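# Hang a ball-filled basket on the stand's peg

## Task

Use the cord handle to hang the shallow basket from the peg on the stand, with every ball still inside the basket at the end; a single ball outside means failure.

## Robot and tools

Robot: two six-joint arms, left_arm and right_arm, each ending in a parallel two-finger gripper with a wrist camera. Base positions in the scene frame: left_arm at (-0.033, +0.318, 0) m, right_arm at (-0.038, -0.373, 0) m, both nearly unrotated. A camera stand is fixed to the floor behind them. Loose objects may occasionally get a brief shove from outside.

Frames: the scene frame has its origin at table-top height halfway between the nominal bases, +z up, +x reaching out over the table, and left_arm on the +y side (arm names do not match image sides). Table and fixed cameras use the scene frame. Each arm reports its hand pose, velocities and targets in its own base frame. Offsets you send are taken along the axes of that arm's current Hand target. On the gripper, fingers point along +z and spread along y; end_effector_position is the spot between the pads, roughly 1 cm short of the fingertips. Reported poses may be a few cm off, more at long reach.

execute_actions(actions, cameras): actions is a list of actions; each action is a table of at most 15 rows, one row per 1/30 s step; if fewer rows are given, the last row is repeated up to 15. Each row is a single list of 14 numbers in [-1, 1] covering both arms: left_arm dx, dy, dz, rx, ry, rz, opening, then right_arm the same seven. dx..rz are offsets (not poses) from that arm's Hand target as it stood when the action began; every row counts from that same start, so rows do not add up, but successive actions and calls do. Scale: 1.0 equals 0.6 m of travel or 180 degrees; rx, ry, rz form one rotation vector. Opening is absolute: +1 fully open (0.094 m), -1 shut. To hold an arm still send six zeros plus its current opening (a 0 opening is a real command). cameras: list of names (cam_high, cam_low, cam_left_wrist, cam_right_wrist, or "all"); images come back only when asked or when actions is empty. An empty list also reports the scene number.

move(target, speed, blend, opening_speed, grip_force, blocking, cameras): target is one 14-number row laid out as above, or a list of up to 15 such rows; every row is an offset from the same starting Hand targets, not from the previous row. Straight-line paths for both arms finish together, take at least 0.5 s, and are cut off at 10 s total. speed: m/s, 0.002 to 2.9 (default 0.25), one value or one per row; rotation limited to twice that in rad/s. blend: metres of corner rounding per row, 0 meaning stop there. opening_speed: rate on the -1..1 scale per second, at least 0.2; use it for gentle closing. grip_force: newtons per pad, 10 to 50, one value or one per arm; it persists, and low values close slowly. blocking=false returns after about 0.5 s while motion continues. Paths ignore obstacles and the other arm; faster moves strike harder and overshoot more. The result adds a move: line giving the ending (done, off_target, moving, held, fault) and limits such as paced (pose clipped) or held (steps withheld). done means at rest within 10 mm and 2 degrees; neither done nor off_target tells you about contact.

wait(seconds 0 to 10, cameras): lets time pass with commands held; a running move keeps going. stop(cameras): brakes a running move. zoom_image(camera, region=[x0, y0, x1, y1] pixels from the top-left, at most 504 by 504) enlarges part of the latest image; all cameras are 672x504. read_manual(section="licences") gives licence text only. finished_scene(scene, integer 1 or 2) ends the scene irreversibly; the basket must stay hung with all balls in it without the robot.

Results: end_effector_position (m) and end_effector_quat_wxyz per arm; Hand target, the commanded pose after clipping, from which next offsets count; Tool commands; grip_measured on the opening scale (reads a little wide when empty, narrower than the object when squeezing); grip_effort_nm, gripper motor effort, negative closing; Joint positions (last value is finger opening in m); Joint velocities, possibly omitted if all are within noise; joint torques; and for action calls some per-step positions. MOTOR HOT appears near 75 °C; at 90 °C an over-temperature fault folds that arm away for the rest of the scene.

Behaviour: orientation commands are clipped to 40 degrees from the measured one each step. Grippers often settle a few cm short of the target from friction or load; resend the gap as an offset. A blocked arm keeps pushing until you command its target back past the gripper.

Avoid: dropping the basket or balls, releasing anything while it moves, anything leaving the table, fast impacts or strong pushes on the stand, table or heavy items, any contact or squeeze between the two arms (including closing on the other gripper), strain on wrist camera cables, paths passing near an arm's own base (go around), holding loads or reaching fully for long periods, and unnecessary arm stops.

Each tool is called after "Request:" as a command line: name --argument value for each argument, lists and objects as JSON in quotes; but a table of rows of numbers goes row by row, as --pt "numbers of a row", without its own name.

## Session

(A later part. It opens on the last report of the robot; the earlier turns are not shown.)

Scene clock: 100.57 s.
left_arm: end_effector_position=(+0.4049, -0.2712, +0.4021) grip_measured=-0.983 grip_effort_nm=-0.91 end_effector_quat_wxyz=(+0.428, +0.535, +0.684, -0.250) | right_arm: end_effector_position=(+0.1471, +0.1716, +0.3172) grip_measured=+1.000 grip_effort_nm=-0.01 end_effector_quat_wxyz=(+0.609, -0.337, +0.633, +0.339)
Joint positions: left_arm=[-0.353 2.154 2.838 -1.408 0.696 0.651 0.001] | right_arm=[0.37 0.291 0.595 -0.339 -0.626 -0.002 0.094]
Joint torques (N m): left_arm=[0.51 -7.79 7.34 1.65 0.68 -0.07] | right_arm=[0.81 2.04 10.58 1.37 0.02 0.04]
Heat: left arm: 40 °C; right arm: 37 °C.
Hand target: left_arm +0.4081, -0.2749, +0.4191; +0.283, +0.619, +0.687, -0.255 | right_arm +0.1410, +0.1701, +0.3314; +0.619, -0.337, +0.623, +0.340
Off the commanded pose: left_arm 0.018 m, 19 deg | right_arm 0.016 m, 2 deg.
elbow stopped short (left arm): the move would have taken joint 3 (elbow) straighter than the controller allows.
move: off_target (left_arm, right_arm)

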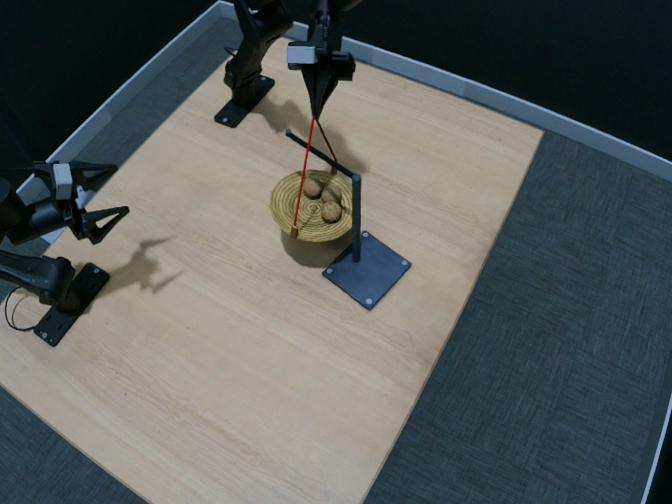

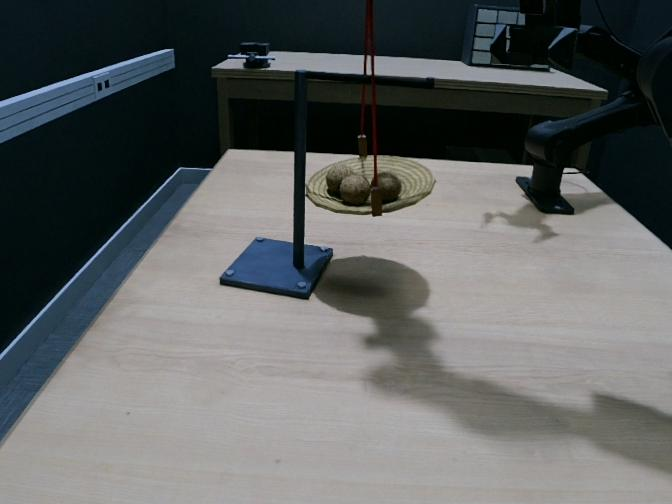

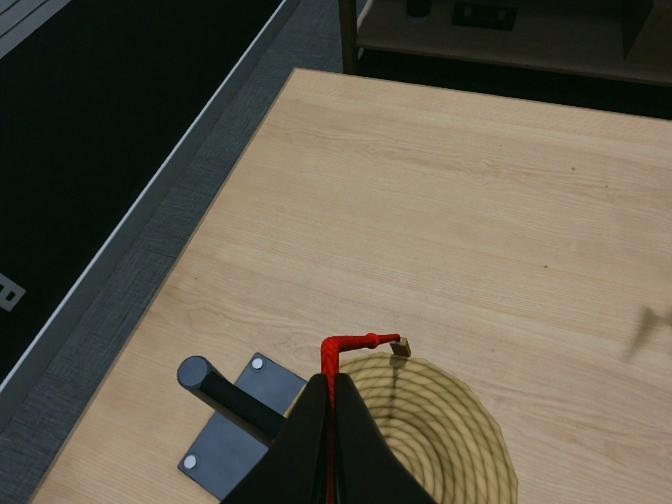

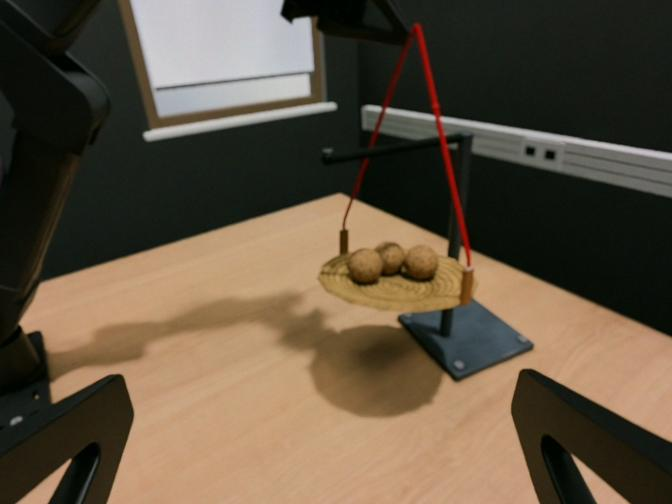

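Request:
move --target '[0.068,-0.0235,0.0455,0,0,0,-1,0,0,0,0,0,0,1]' --speed 0.04 --cameras '["all"]'

Request:
zoom_image --camera "cam_right_wrist" --region '[300, 20, 480, 180]'

Request:
zoom_image --camera "cam_low" --region '[280, 20, 460, 180]'

Scene clock: 110.53 s.
left_arm: end_effector_position=(+0.3924, -0.2650, +0.3628) grip_measured=-0.983 grip_effort_nm=-0.91 end_effector_quat_wxyz=(+0.364, +0.572, +0.692, -0.247) | right_arm: end_effector_position=(+0.1471, +0.1716, +0.3172) grip_measured=+1.000 grip_effort_nm=-0.01 end_effector_quat_wxyz=(+0.609, -0.337, +0.633, +0.339)
Joint positions: left_arm=[-0.351 2.191 2.838 -1.566 0.69 0.788 0.001] | right_arm=[0.37 0.291 0.595 -0.339 -0.626 -0.002 0.094]
Joint torques (N m): left_arm=[0.29 -7.9 7.1 1.1 0.6 0.09] | right_arm=[0.65 2.11 10.37 1.39 0 0.09]
Heat: left arm: 40 °C; right arm: 37 °C.
Hand target: left_arm +0.3929, -0.2668, +0.3710; +0.283, +0.619, +0.687, -0.256 | right_arm +0.1410, +0.1701, +0.3314; +0.619, -0.337, +0.623, +0.340
Off the commanded pose: left_arm 0.008 m, 11 deg | right_arm 0.016 m, 2 deg.
elbow stopped short (left arm): the move would have taken joint 3 (elbow) straighter than the controller allows.
joint read past its limit (left arm) — joint 4 (wrist pitch), lower limit.
joint sent to its limit (left arm) — joint 4 (wrist pitch), lower limit. The joint targets are off in orientation, not in position.
move: off_target (left_arm, right_arm)

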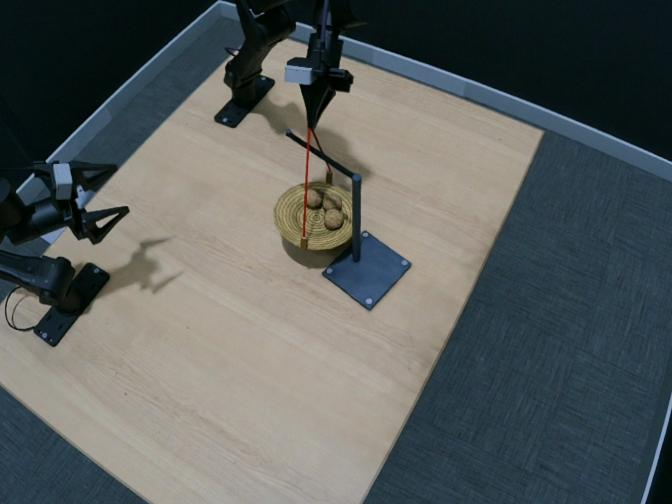

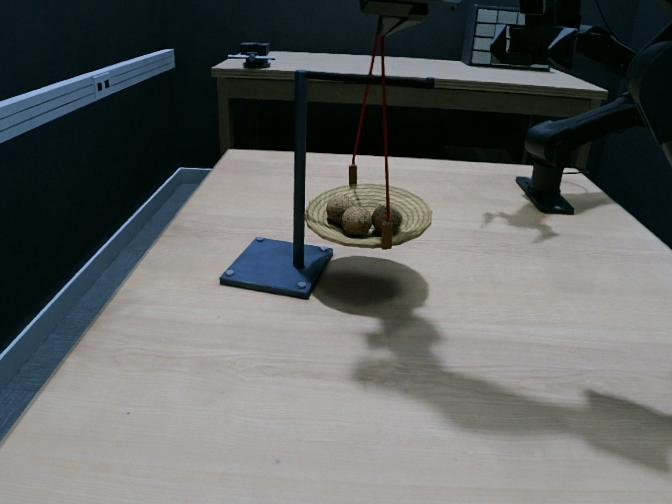

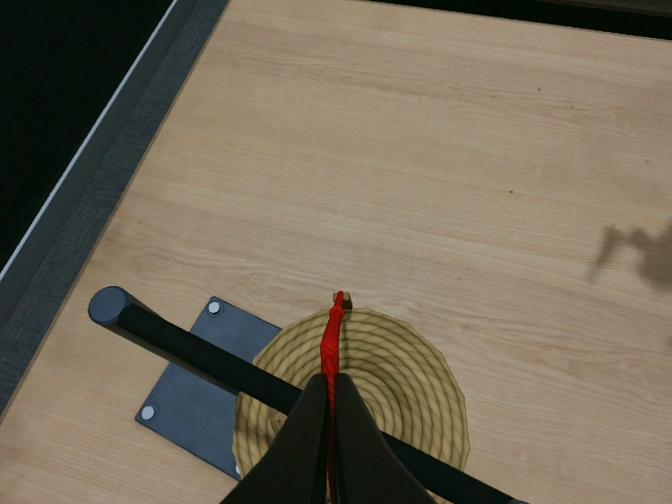

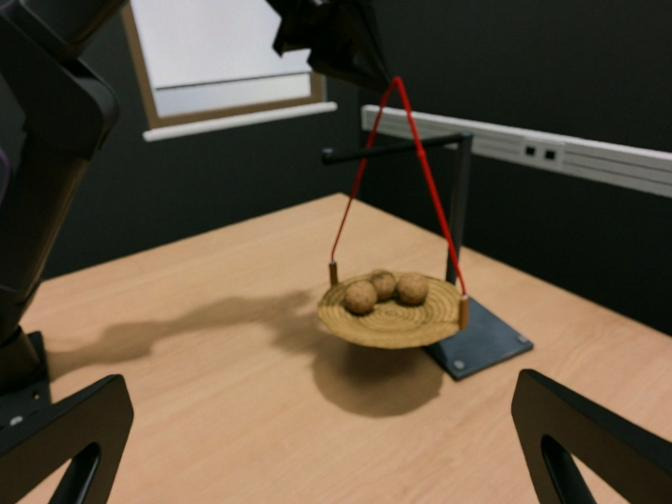

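Scaled by 2.800.

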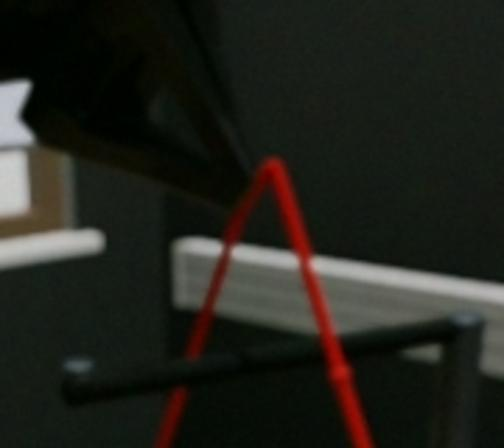

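Scaled by 2.800.

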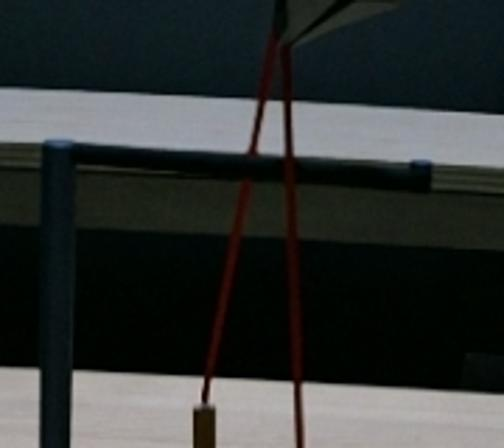

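Request:
move --target '[0.033,0,0.033,0,0,0,-1,0,0,0,0,0,0,1]' --speed 0.04 --cameras '["cam_left_wrist","cam_low","cam_right_wrist"]'

Request:
zoom_image --camera "cam_right_wrist" --region '[300, 20, 480, 180]'

Scene clock: 116.27 s.
left_arm: end_effector_position=(+0.3953, -0.2637, +0.3370) grip_measured=-0.983 grip_effort_nm=-0.91 end_effector_quat_wxyz=(+0.335, +0.588, +0.695, -0.243) | right_arm: end_effector_position=(+0.1471, +0.1716, +0.3172) grip_measured=+1.000 grip_effort_nm=-0.01 end_effector_quat_wxyz=(+0.609, -0.337, +0.633, +0.339)
Joint positions: left_arm=[-0.351 2.191 2.754 -1.566 0.675 0.85 0.001] | right_arm=[0.37 0.291 0.595 -0.339 -0.626 -0.002 0.094]
Joint torques (N m): left_arm=[-0.1 -8.95 4.86 1 0.63 0.08] | right_arm=[0.76 1.88 10.26 1.36 0.03 0.05]
Heat: left arm: 40 °C; right arm: 37 °C.
Hand target: left_arm +0.3930, -0.2667, +0.3431; +0.284, +0.619, +0.687, -0.255 | right_arm +0.1410, +0.1701, +0.3314; +0.619, -0.337, +0.623, +0.340
Off the commanded pose: left_arm 0.007 m, 7 deg | right_arm 0.016 m, 2 deg.
joint read past its limit (left arm) — joint 4 (wrist pitch), lower limit.
joint sent to its limit (left arm) — joint 4 (wrist pitch), lower limit. The joint targets are off in orientation, not in position.
move: off_target (left_arm, right_arm)
Images, in order (width x height): cam_low 672x504, cam_left_wrist 672x504, cam_right_wrist 672x504.

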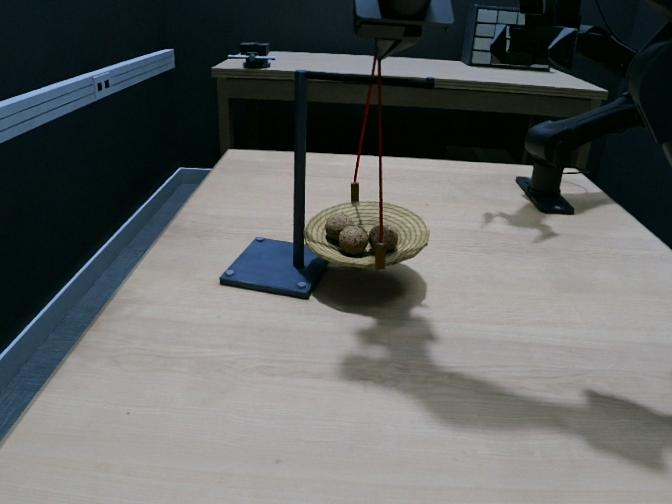

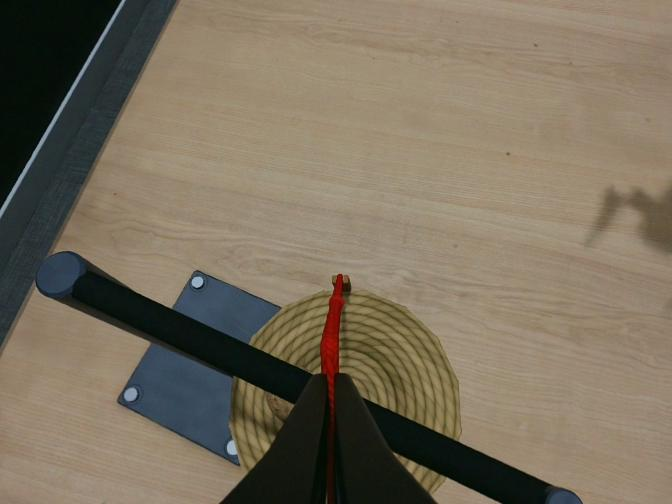

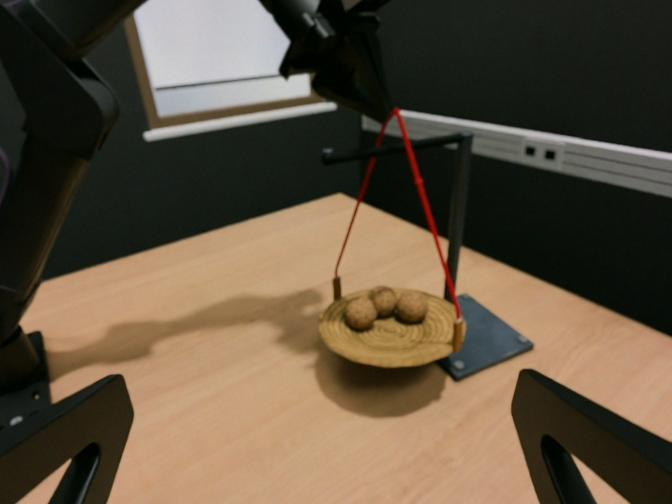

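Scaled by 2.800.

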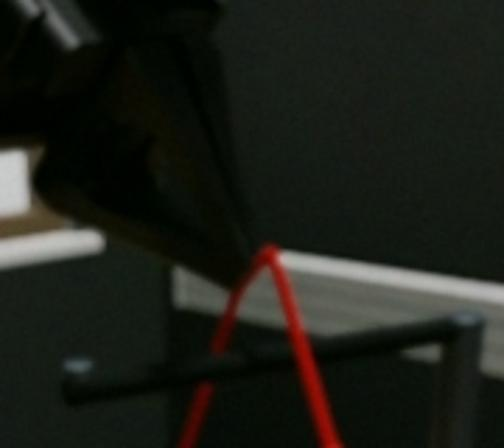

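Request:
move --pt "0.0141 0 0.0141 0 0 0 -1 0 0 0 0 0 0 1" --pt "0.039 0.01 -0.0106 0 0 0 -1 0 0 0 0 0 0 1" --pt "0.065 0.01 0.0154 0 0 0 -1 0 0 0 0 0 0 1" --speed 0.03 --blend '[0.004,0.004,0]' --cameras '["all"]'

Request:
zoom_image --camera "cam_right_wrist" --region '[300, 20, 480, 180]'

Request:
zoom_image --camera "cam_low" --region '[280, 20, 460, 180]'

Scene clock: 124.67 s.
left_arm: end_effector_position=(+0.4021, -0.2480, +0.2930) grip_measured=-0.983 grip_effort_nm=-0.91 end_effector_quat_wxyz=(+0.289, +0.605, +0.697, -0.253) | right_arm: end_effector_position=(+0.1471, +0.1716, +0.3172) grip_measured=+1.000 grip_effort_nm=-0.01 end_effector_quat_wxyz=(+0.609, -0.337, +0.633, +0.339)
Joint positions: left_arm=[-0.308 2.191 2.593 -1.564 0.696 0.971 0.001] | right_arm=[0.37 0.291 0.595 -0.339 -0.626 -0.002 0.094]
Joint torques (N m): left_arm=[0.54 -11.54 4.64 0.78 0.55 0.09] | right_arm=[0.7 2.19 10.5 1.4 0.03 0.06]
Heat: left arm: 39 °C; right arm: 38 °C.
Hand target: left_arm +0.3968, -0.2451, +0.3089; +0.283, +0.619, +0.687, -0.255 | right_arm +0.1410, +0.1701, +0.3314; +0.619, -0.337, +0.622, +0.340
Off the commanded pose: left_arm 0.017 m, 2 deg | right_arm 0.016 m, 2 deg.
joint read past its limit (left arm) — joint 4 (wrist pitch), lower limit.
joint sent to its limit (left arm) — joint 4 (wrist pitch), lower limit. The joint targets are off in orientation, not in position.
move: off_target (left_arm, right_arm)

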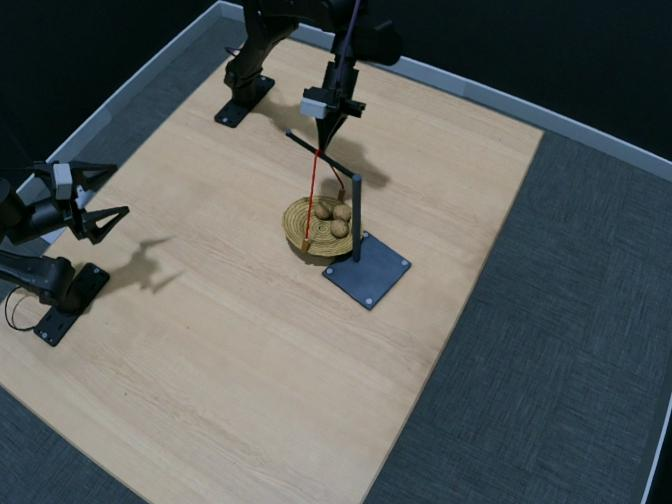

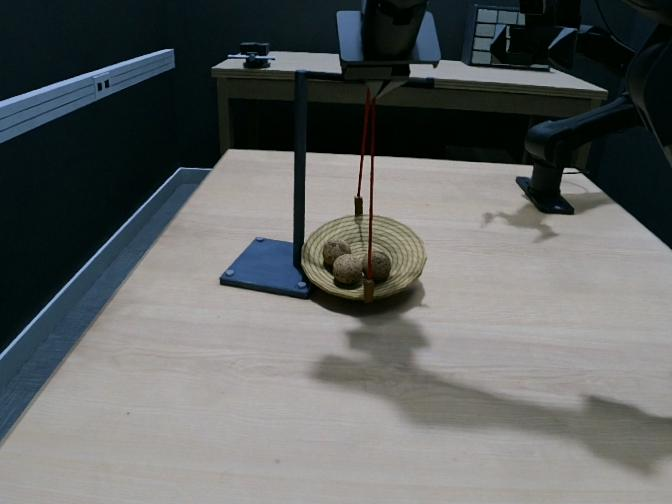

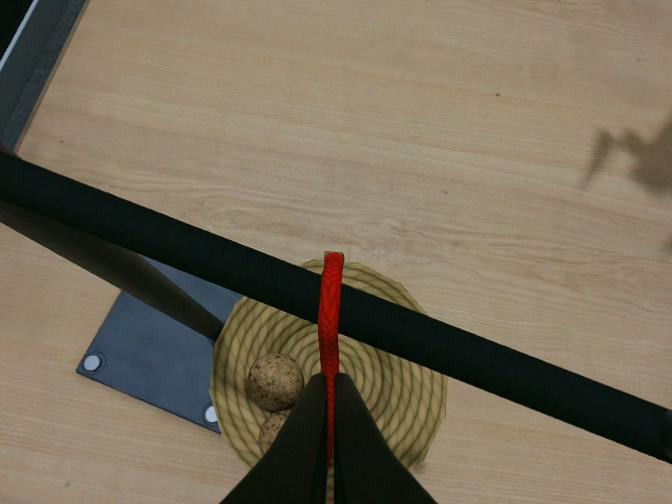

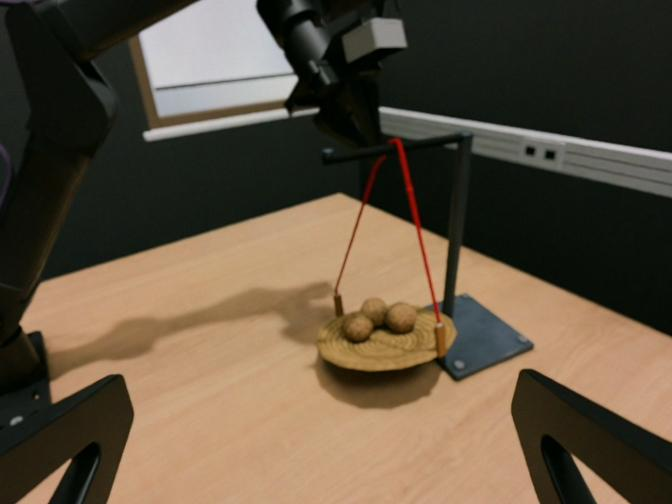

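Scaled by 2.800.

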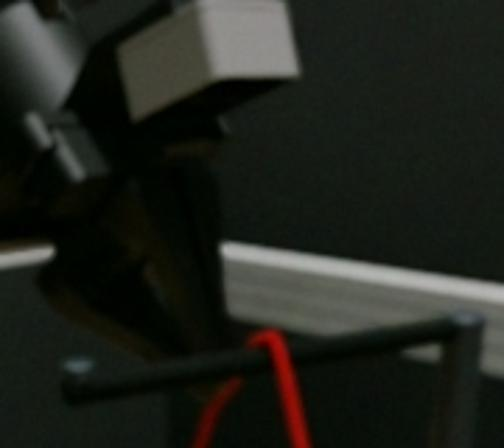

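Scaled by 2.800.

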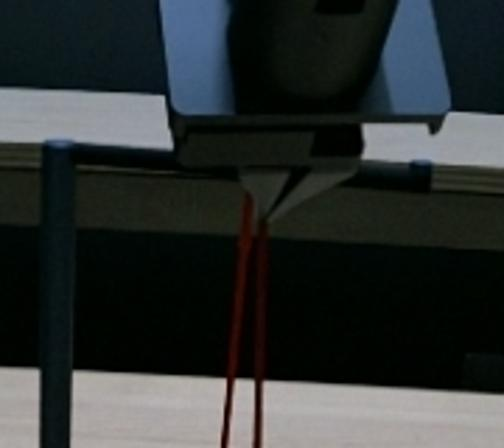

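Request:
move --target '[0,0,0,0,0,0,-0.6,0,0,0,0,0,0,1]' --opening_speed 0.2 --cameras '["all"]'

Scene clock: 128.53 s.
left_arm: end_effector_position=(+0.4021, -0.2480, +0.2930) grip_measured=-0.601 grip_effort_nm=0.08 end_effector_quat_wxyz=(+0.289, +0.605, +0.697, -0.253) | right_arm: end_effector_position=(+0.1471, +0.1716, +0.3172) grip_measured=+1.000 grip_effort_nm=-0.01 end_effector_quat_wxyz=(+0.609, -0.337, +0.633, +0.339)
Joint positions: left_arm=[-0.308 2.191 2.593 -1.564 0.696 0.972 0.019] | right_arm=[0.37 0.291 0.595 -0.339 -0.626 -0.002 0.094]
Joint torques (N m): left_arm=[0.54 -11.55 4.66 0.77 0.55 0.09] | right_arm=[0.72 2.03 10.25 1.43 0.02 0.1]
Heat: left arm: 39 °C; right arm: 38 °C.
Hand target: left_arm +0.3967, -0.2451, +0.3089; +0.283, +0.619, +0.687, -0.255 | right_arm +0.1410, +0.1701, +0.3314; +0.619, -0.337, +0.622, +0.340
Off the commanded pose: left_arm 0.017 m, 2 deg | right_arm 0.016 m, 2 deg.
joint read past its limit (left arm) — joint 4 (wrist pitch), lower limit.
joint sent to its limit (left arm) — joint 4 (wrist pitch), lower limit. The joint targets are off in orientation, not in position.
move: off_target (left_arm, right_arm)

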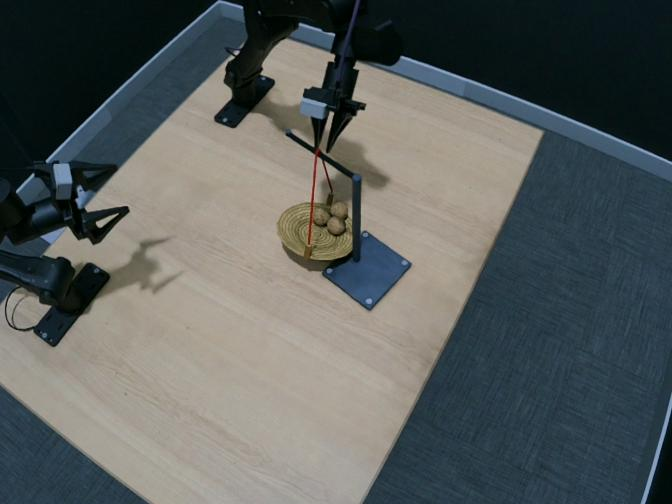

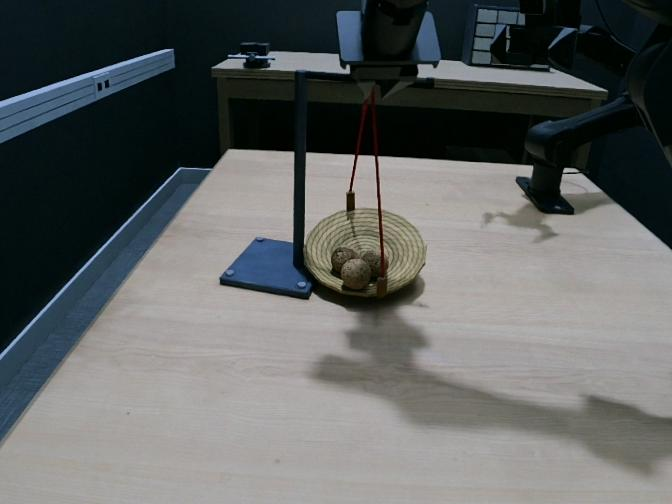

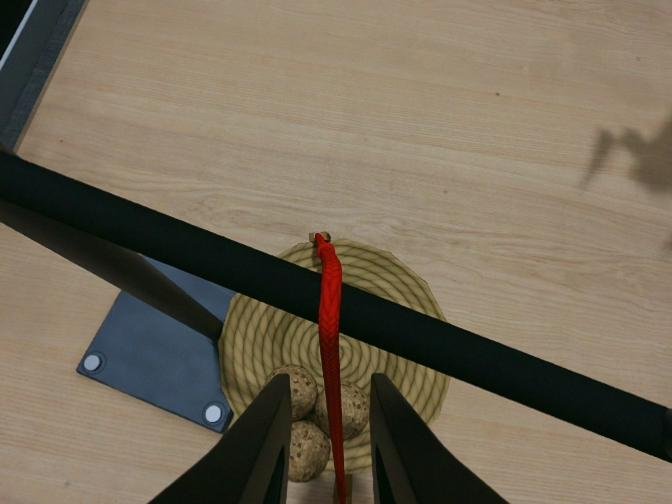

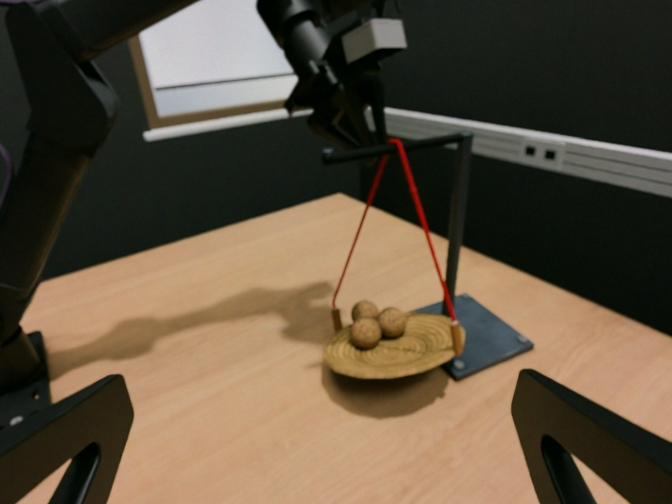

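Request:
move --target '[0,0,0,0,0,0,-0.2,0,0,0,0,0,0,1]' --opening_speed 0.4

Request:
move --target '[0,0,-0.18,0,0,0,-0.2,0,0,0,0,0,0,1]' --speed 0.08

Request:
wait --seconds 3 --cameras '["all"]'

Scene clock: 132.67 s.
left_arm: end_effector_position=(+0.4021, -0.2480, +0.2930) grip_measured=-0.201 grip_effort_nm=0.08 end_effector_quat_wxyz=(+0.289, +0.605, +0.697, -0.253) | right_arm: end_effector_position=(+0.1471, +0.1716, +0.3172) grip_measured=+1.000 grip_effort_nm=-0.01 end_effector_quat_wxyz=(+0.609, -0.337, +0.633, +0.339)
Joint positions: left_arm=[-0.308 2.191 2.593 -1.564 0.696 0.972 0.038] | right_arm=[0.37 0.291 0.595 -0.339 -0.626 -0.002 0.094]
Joint torques (N m): left_arm=[0.54 -11.52 4.66 0.78 0.55 0.09] | right_arm=[0.75 2.02 10.33 1.36 -0.02 0.11]
Heat: left arm: 39 °C; right arm: 38 °C.
Hand target: left_arm +0.3967, -0.2451, +0.3089; +0.283, +0.619, +0.687, -0.255 | right_arm +0.1410, +0.1701, +0.3314; +0.619, -0.337, +0.622, +0.340
Off the commanded pose: left_arm 0.017 m, 2 deg | right_arm 0.016 m, 2 deg.
joint read past its limit (left arm) — joint 4 (wrist pitch), lower limit.
joint sent to its limit (left arm) — joint 4 (wrist pitch), lower limit. The joint targets are off in orientation, not in position.
move: off_target (left_arm, right_arm)

Scene clock: 134.60 s.
left_arm: end_effector_position=(+0.3991, -0.1678, +0.3674) grip_measured=-0.201 grip_effort_nm=0.08 end_effector_quat_wxyz=(+0.387, +0.554, +0.703, -0.223) | right_arm: end_effector_position=(+0.1471, +0.1716, +0.3172) grip_measured=+1.000 grip_effort_nm=-0.01 end_effector_quat_wxyz=(+0.609, -0.337, +0.633, +0.339)
Joint positions: left_arm=[-0.101 2.009 2.553 -1.564 0.786 1.001 0.038] | right_arm=[0.37 0.291 0.595 -0.339 -0.626 -0.002 0.094]
Joint torques (N m): left_arm=[0.18 -10.02 4.88 0.94 0.71 0.09] | right_arm=[1.02 1.98 10.4 1.39 0.06 0.1]
Heat: left arm: 39 °C; right arm: 38 °C.
Hand target: left_arm +0.3888, -0.1693, +0.3856; +0.284, +0.619, +0.687, -0.255 | right_arm +0.1410, +0.1701, +0.3314; +0.619, -0.337, +0.622, +0.340
Off the commanded pose: left_arm 0.021 m, 15 deg | right_arm 0.016 m, 2 deg.
joint read past its limit (left arm) — joint 4 (wrist pitch), lower limit.
joint sent to its limit (left arm) — joint 4 (wrist pitch), lower limit. The joint targets are off in orientation, not in position.
move: off_target (left_arm, right_arm)

Scene clock: 137.60 s.
left_arm: end_effector_position=(+0.3990, -0.1679, +0.3675) grip_measured=-0.201 grip_effort_nm=0.08 end_effector_quat_wxyz=(+0.387, +0.554, +0.703, -0.223) | right_arm: end_effector_position=(+0.1471, +0.1716, +0.3172) grip_measured=+1.000 grip_effort_nm=-0.01 end_effector_quat_wxyz=(+0.609, -0.337, +0.633, +0.339)
Joint positions: left_arm=[-0.101 2.009 2.553 -1.564 0.786 1.001 0.038] | right_arm=[0.37 0.291 0.595 -0.339 -0.626 -0.002 0.094]
Joint torques (N m): left_arm=[0.17 -10 4.88 0.94 0.73 0.09] | right_arm=[0.85 1.85 10.29 1.4 0.01 0.07]
Heat: left arm: 39 °C; right arm: 38 °C.
Hand target: left_arm +0.3888, -0.1693, +0.3856; +0.284, +0.619, +0.687, -0.255 | right_arm +0.1410, +0.1701, +0.3314; +0.619, -0.337, +0.622, +0.340
Tool commands: left_gripper/opening=-0.2 right_gripper/opening=+1.0
Off the commanded pose: left_arm 0.021 m, 15 deg | right_arm 0.016 m, 2 deg.
joint read past its limit (left arm) — joint 4 (wrist pitch), lower limit.
wait: 3.00 s; at rest by 0.17 s

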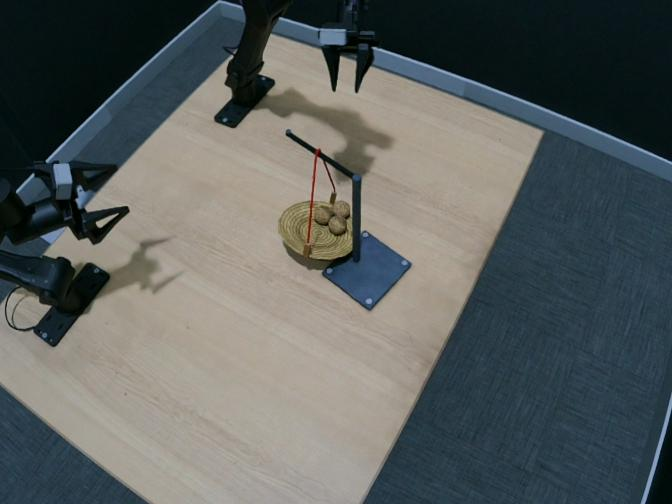

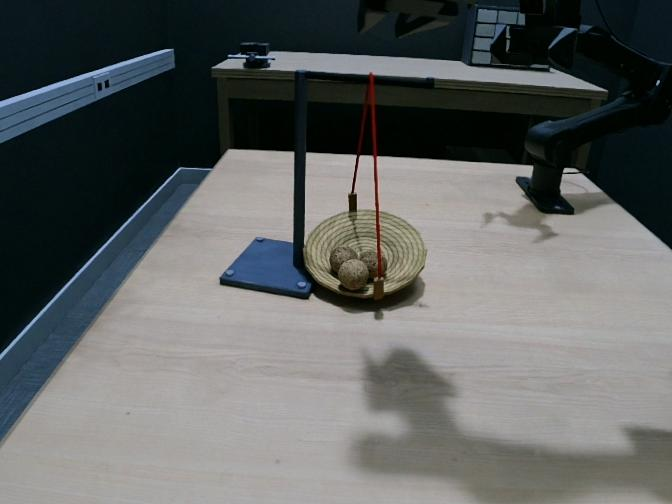

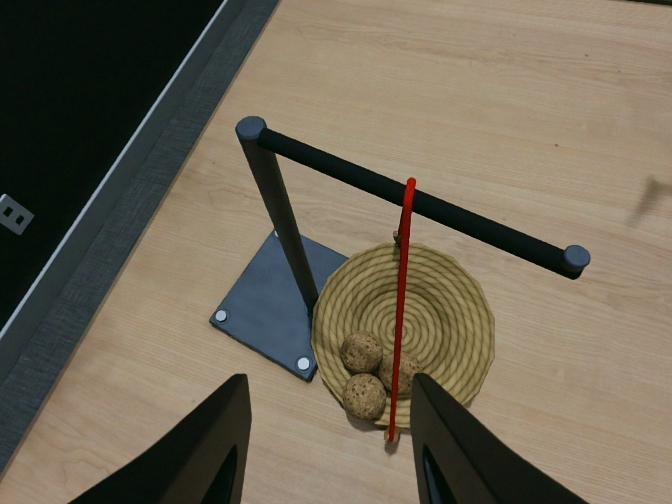

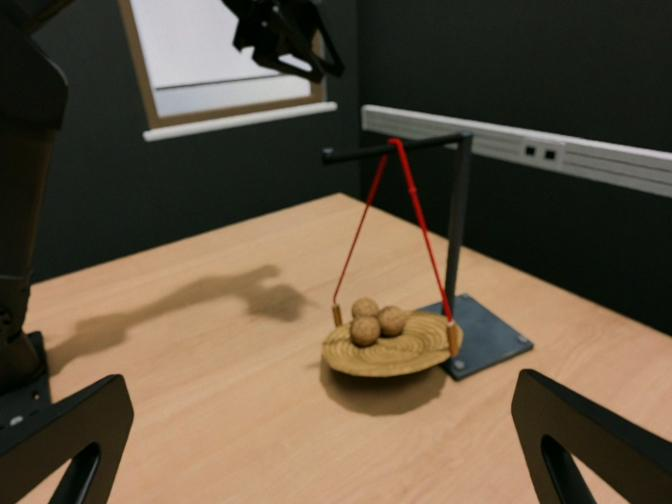

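Request:
finished_scene --scene 2

The scene is finished: the task was done.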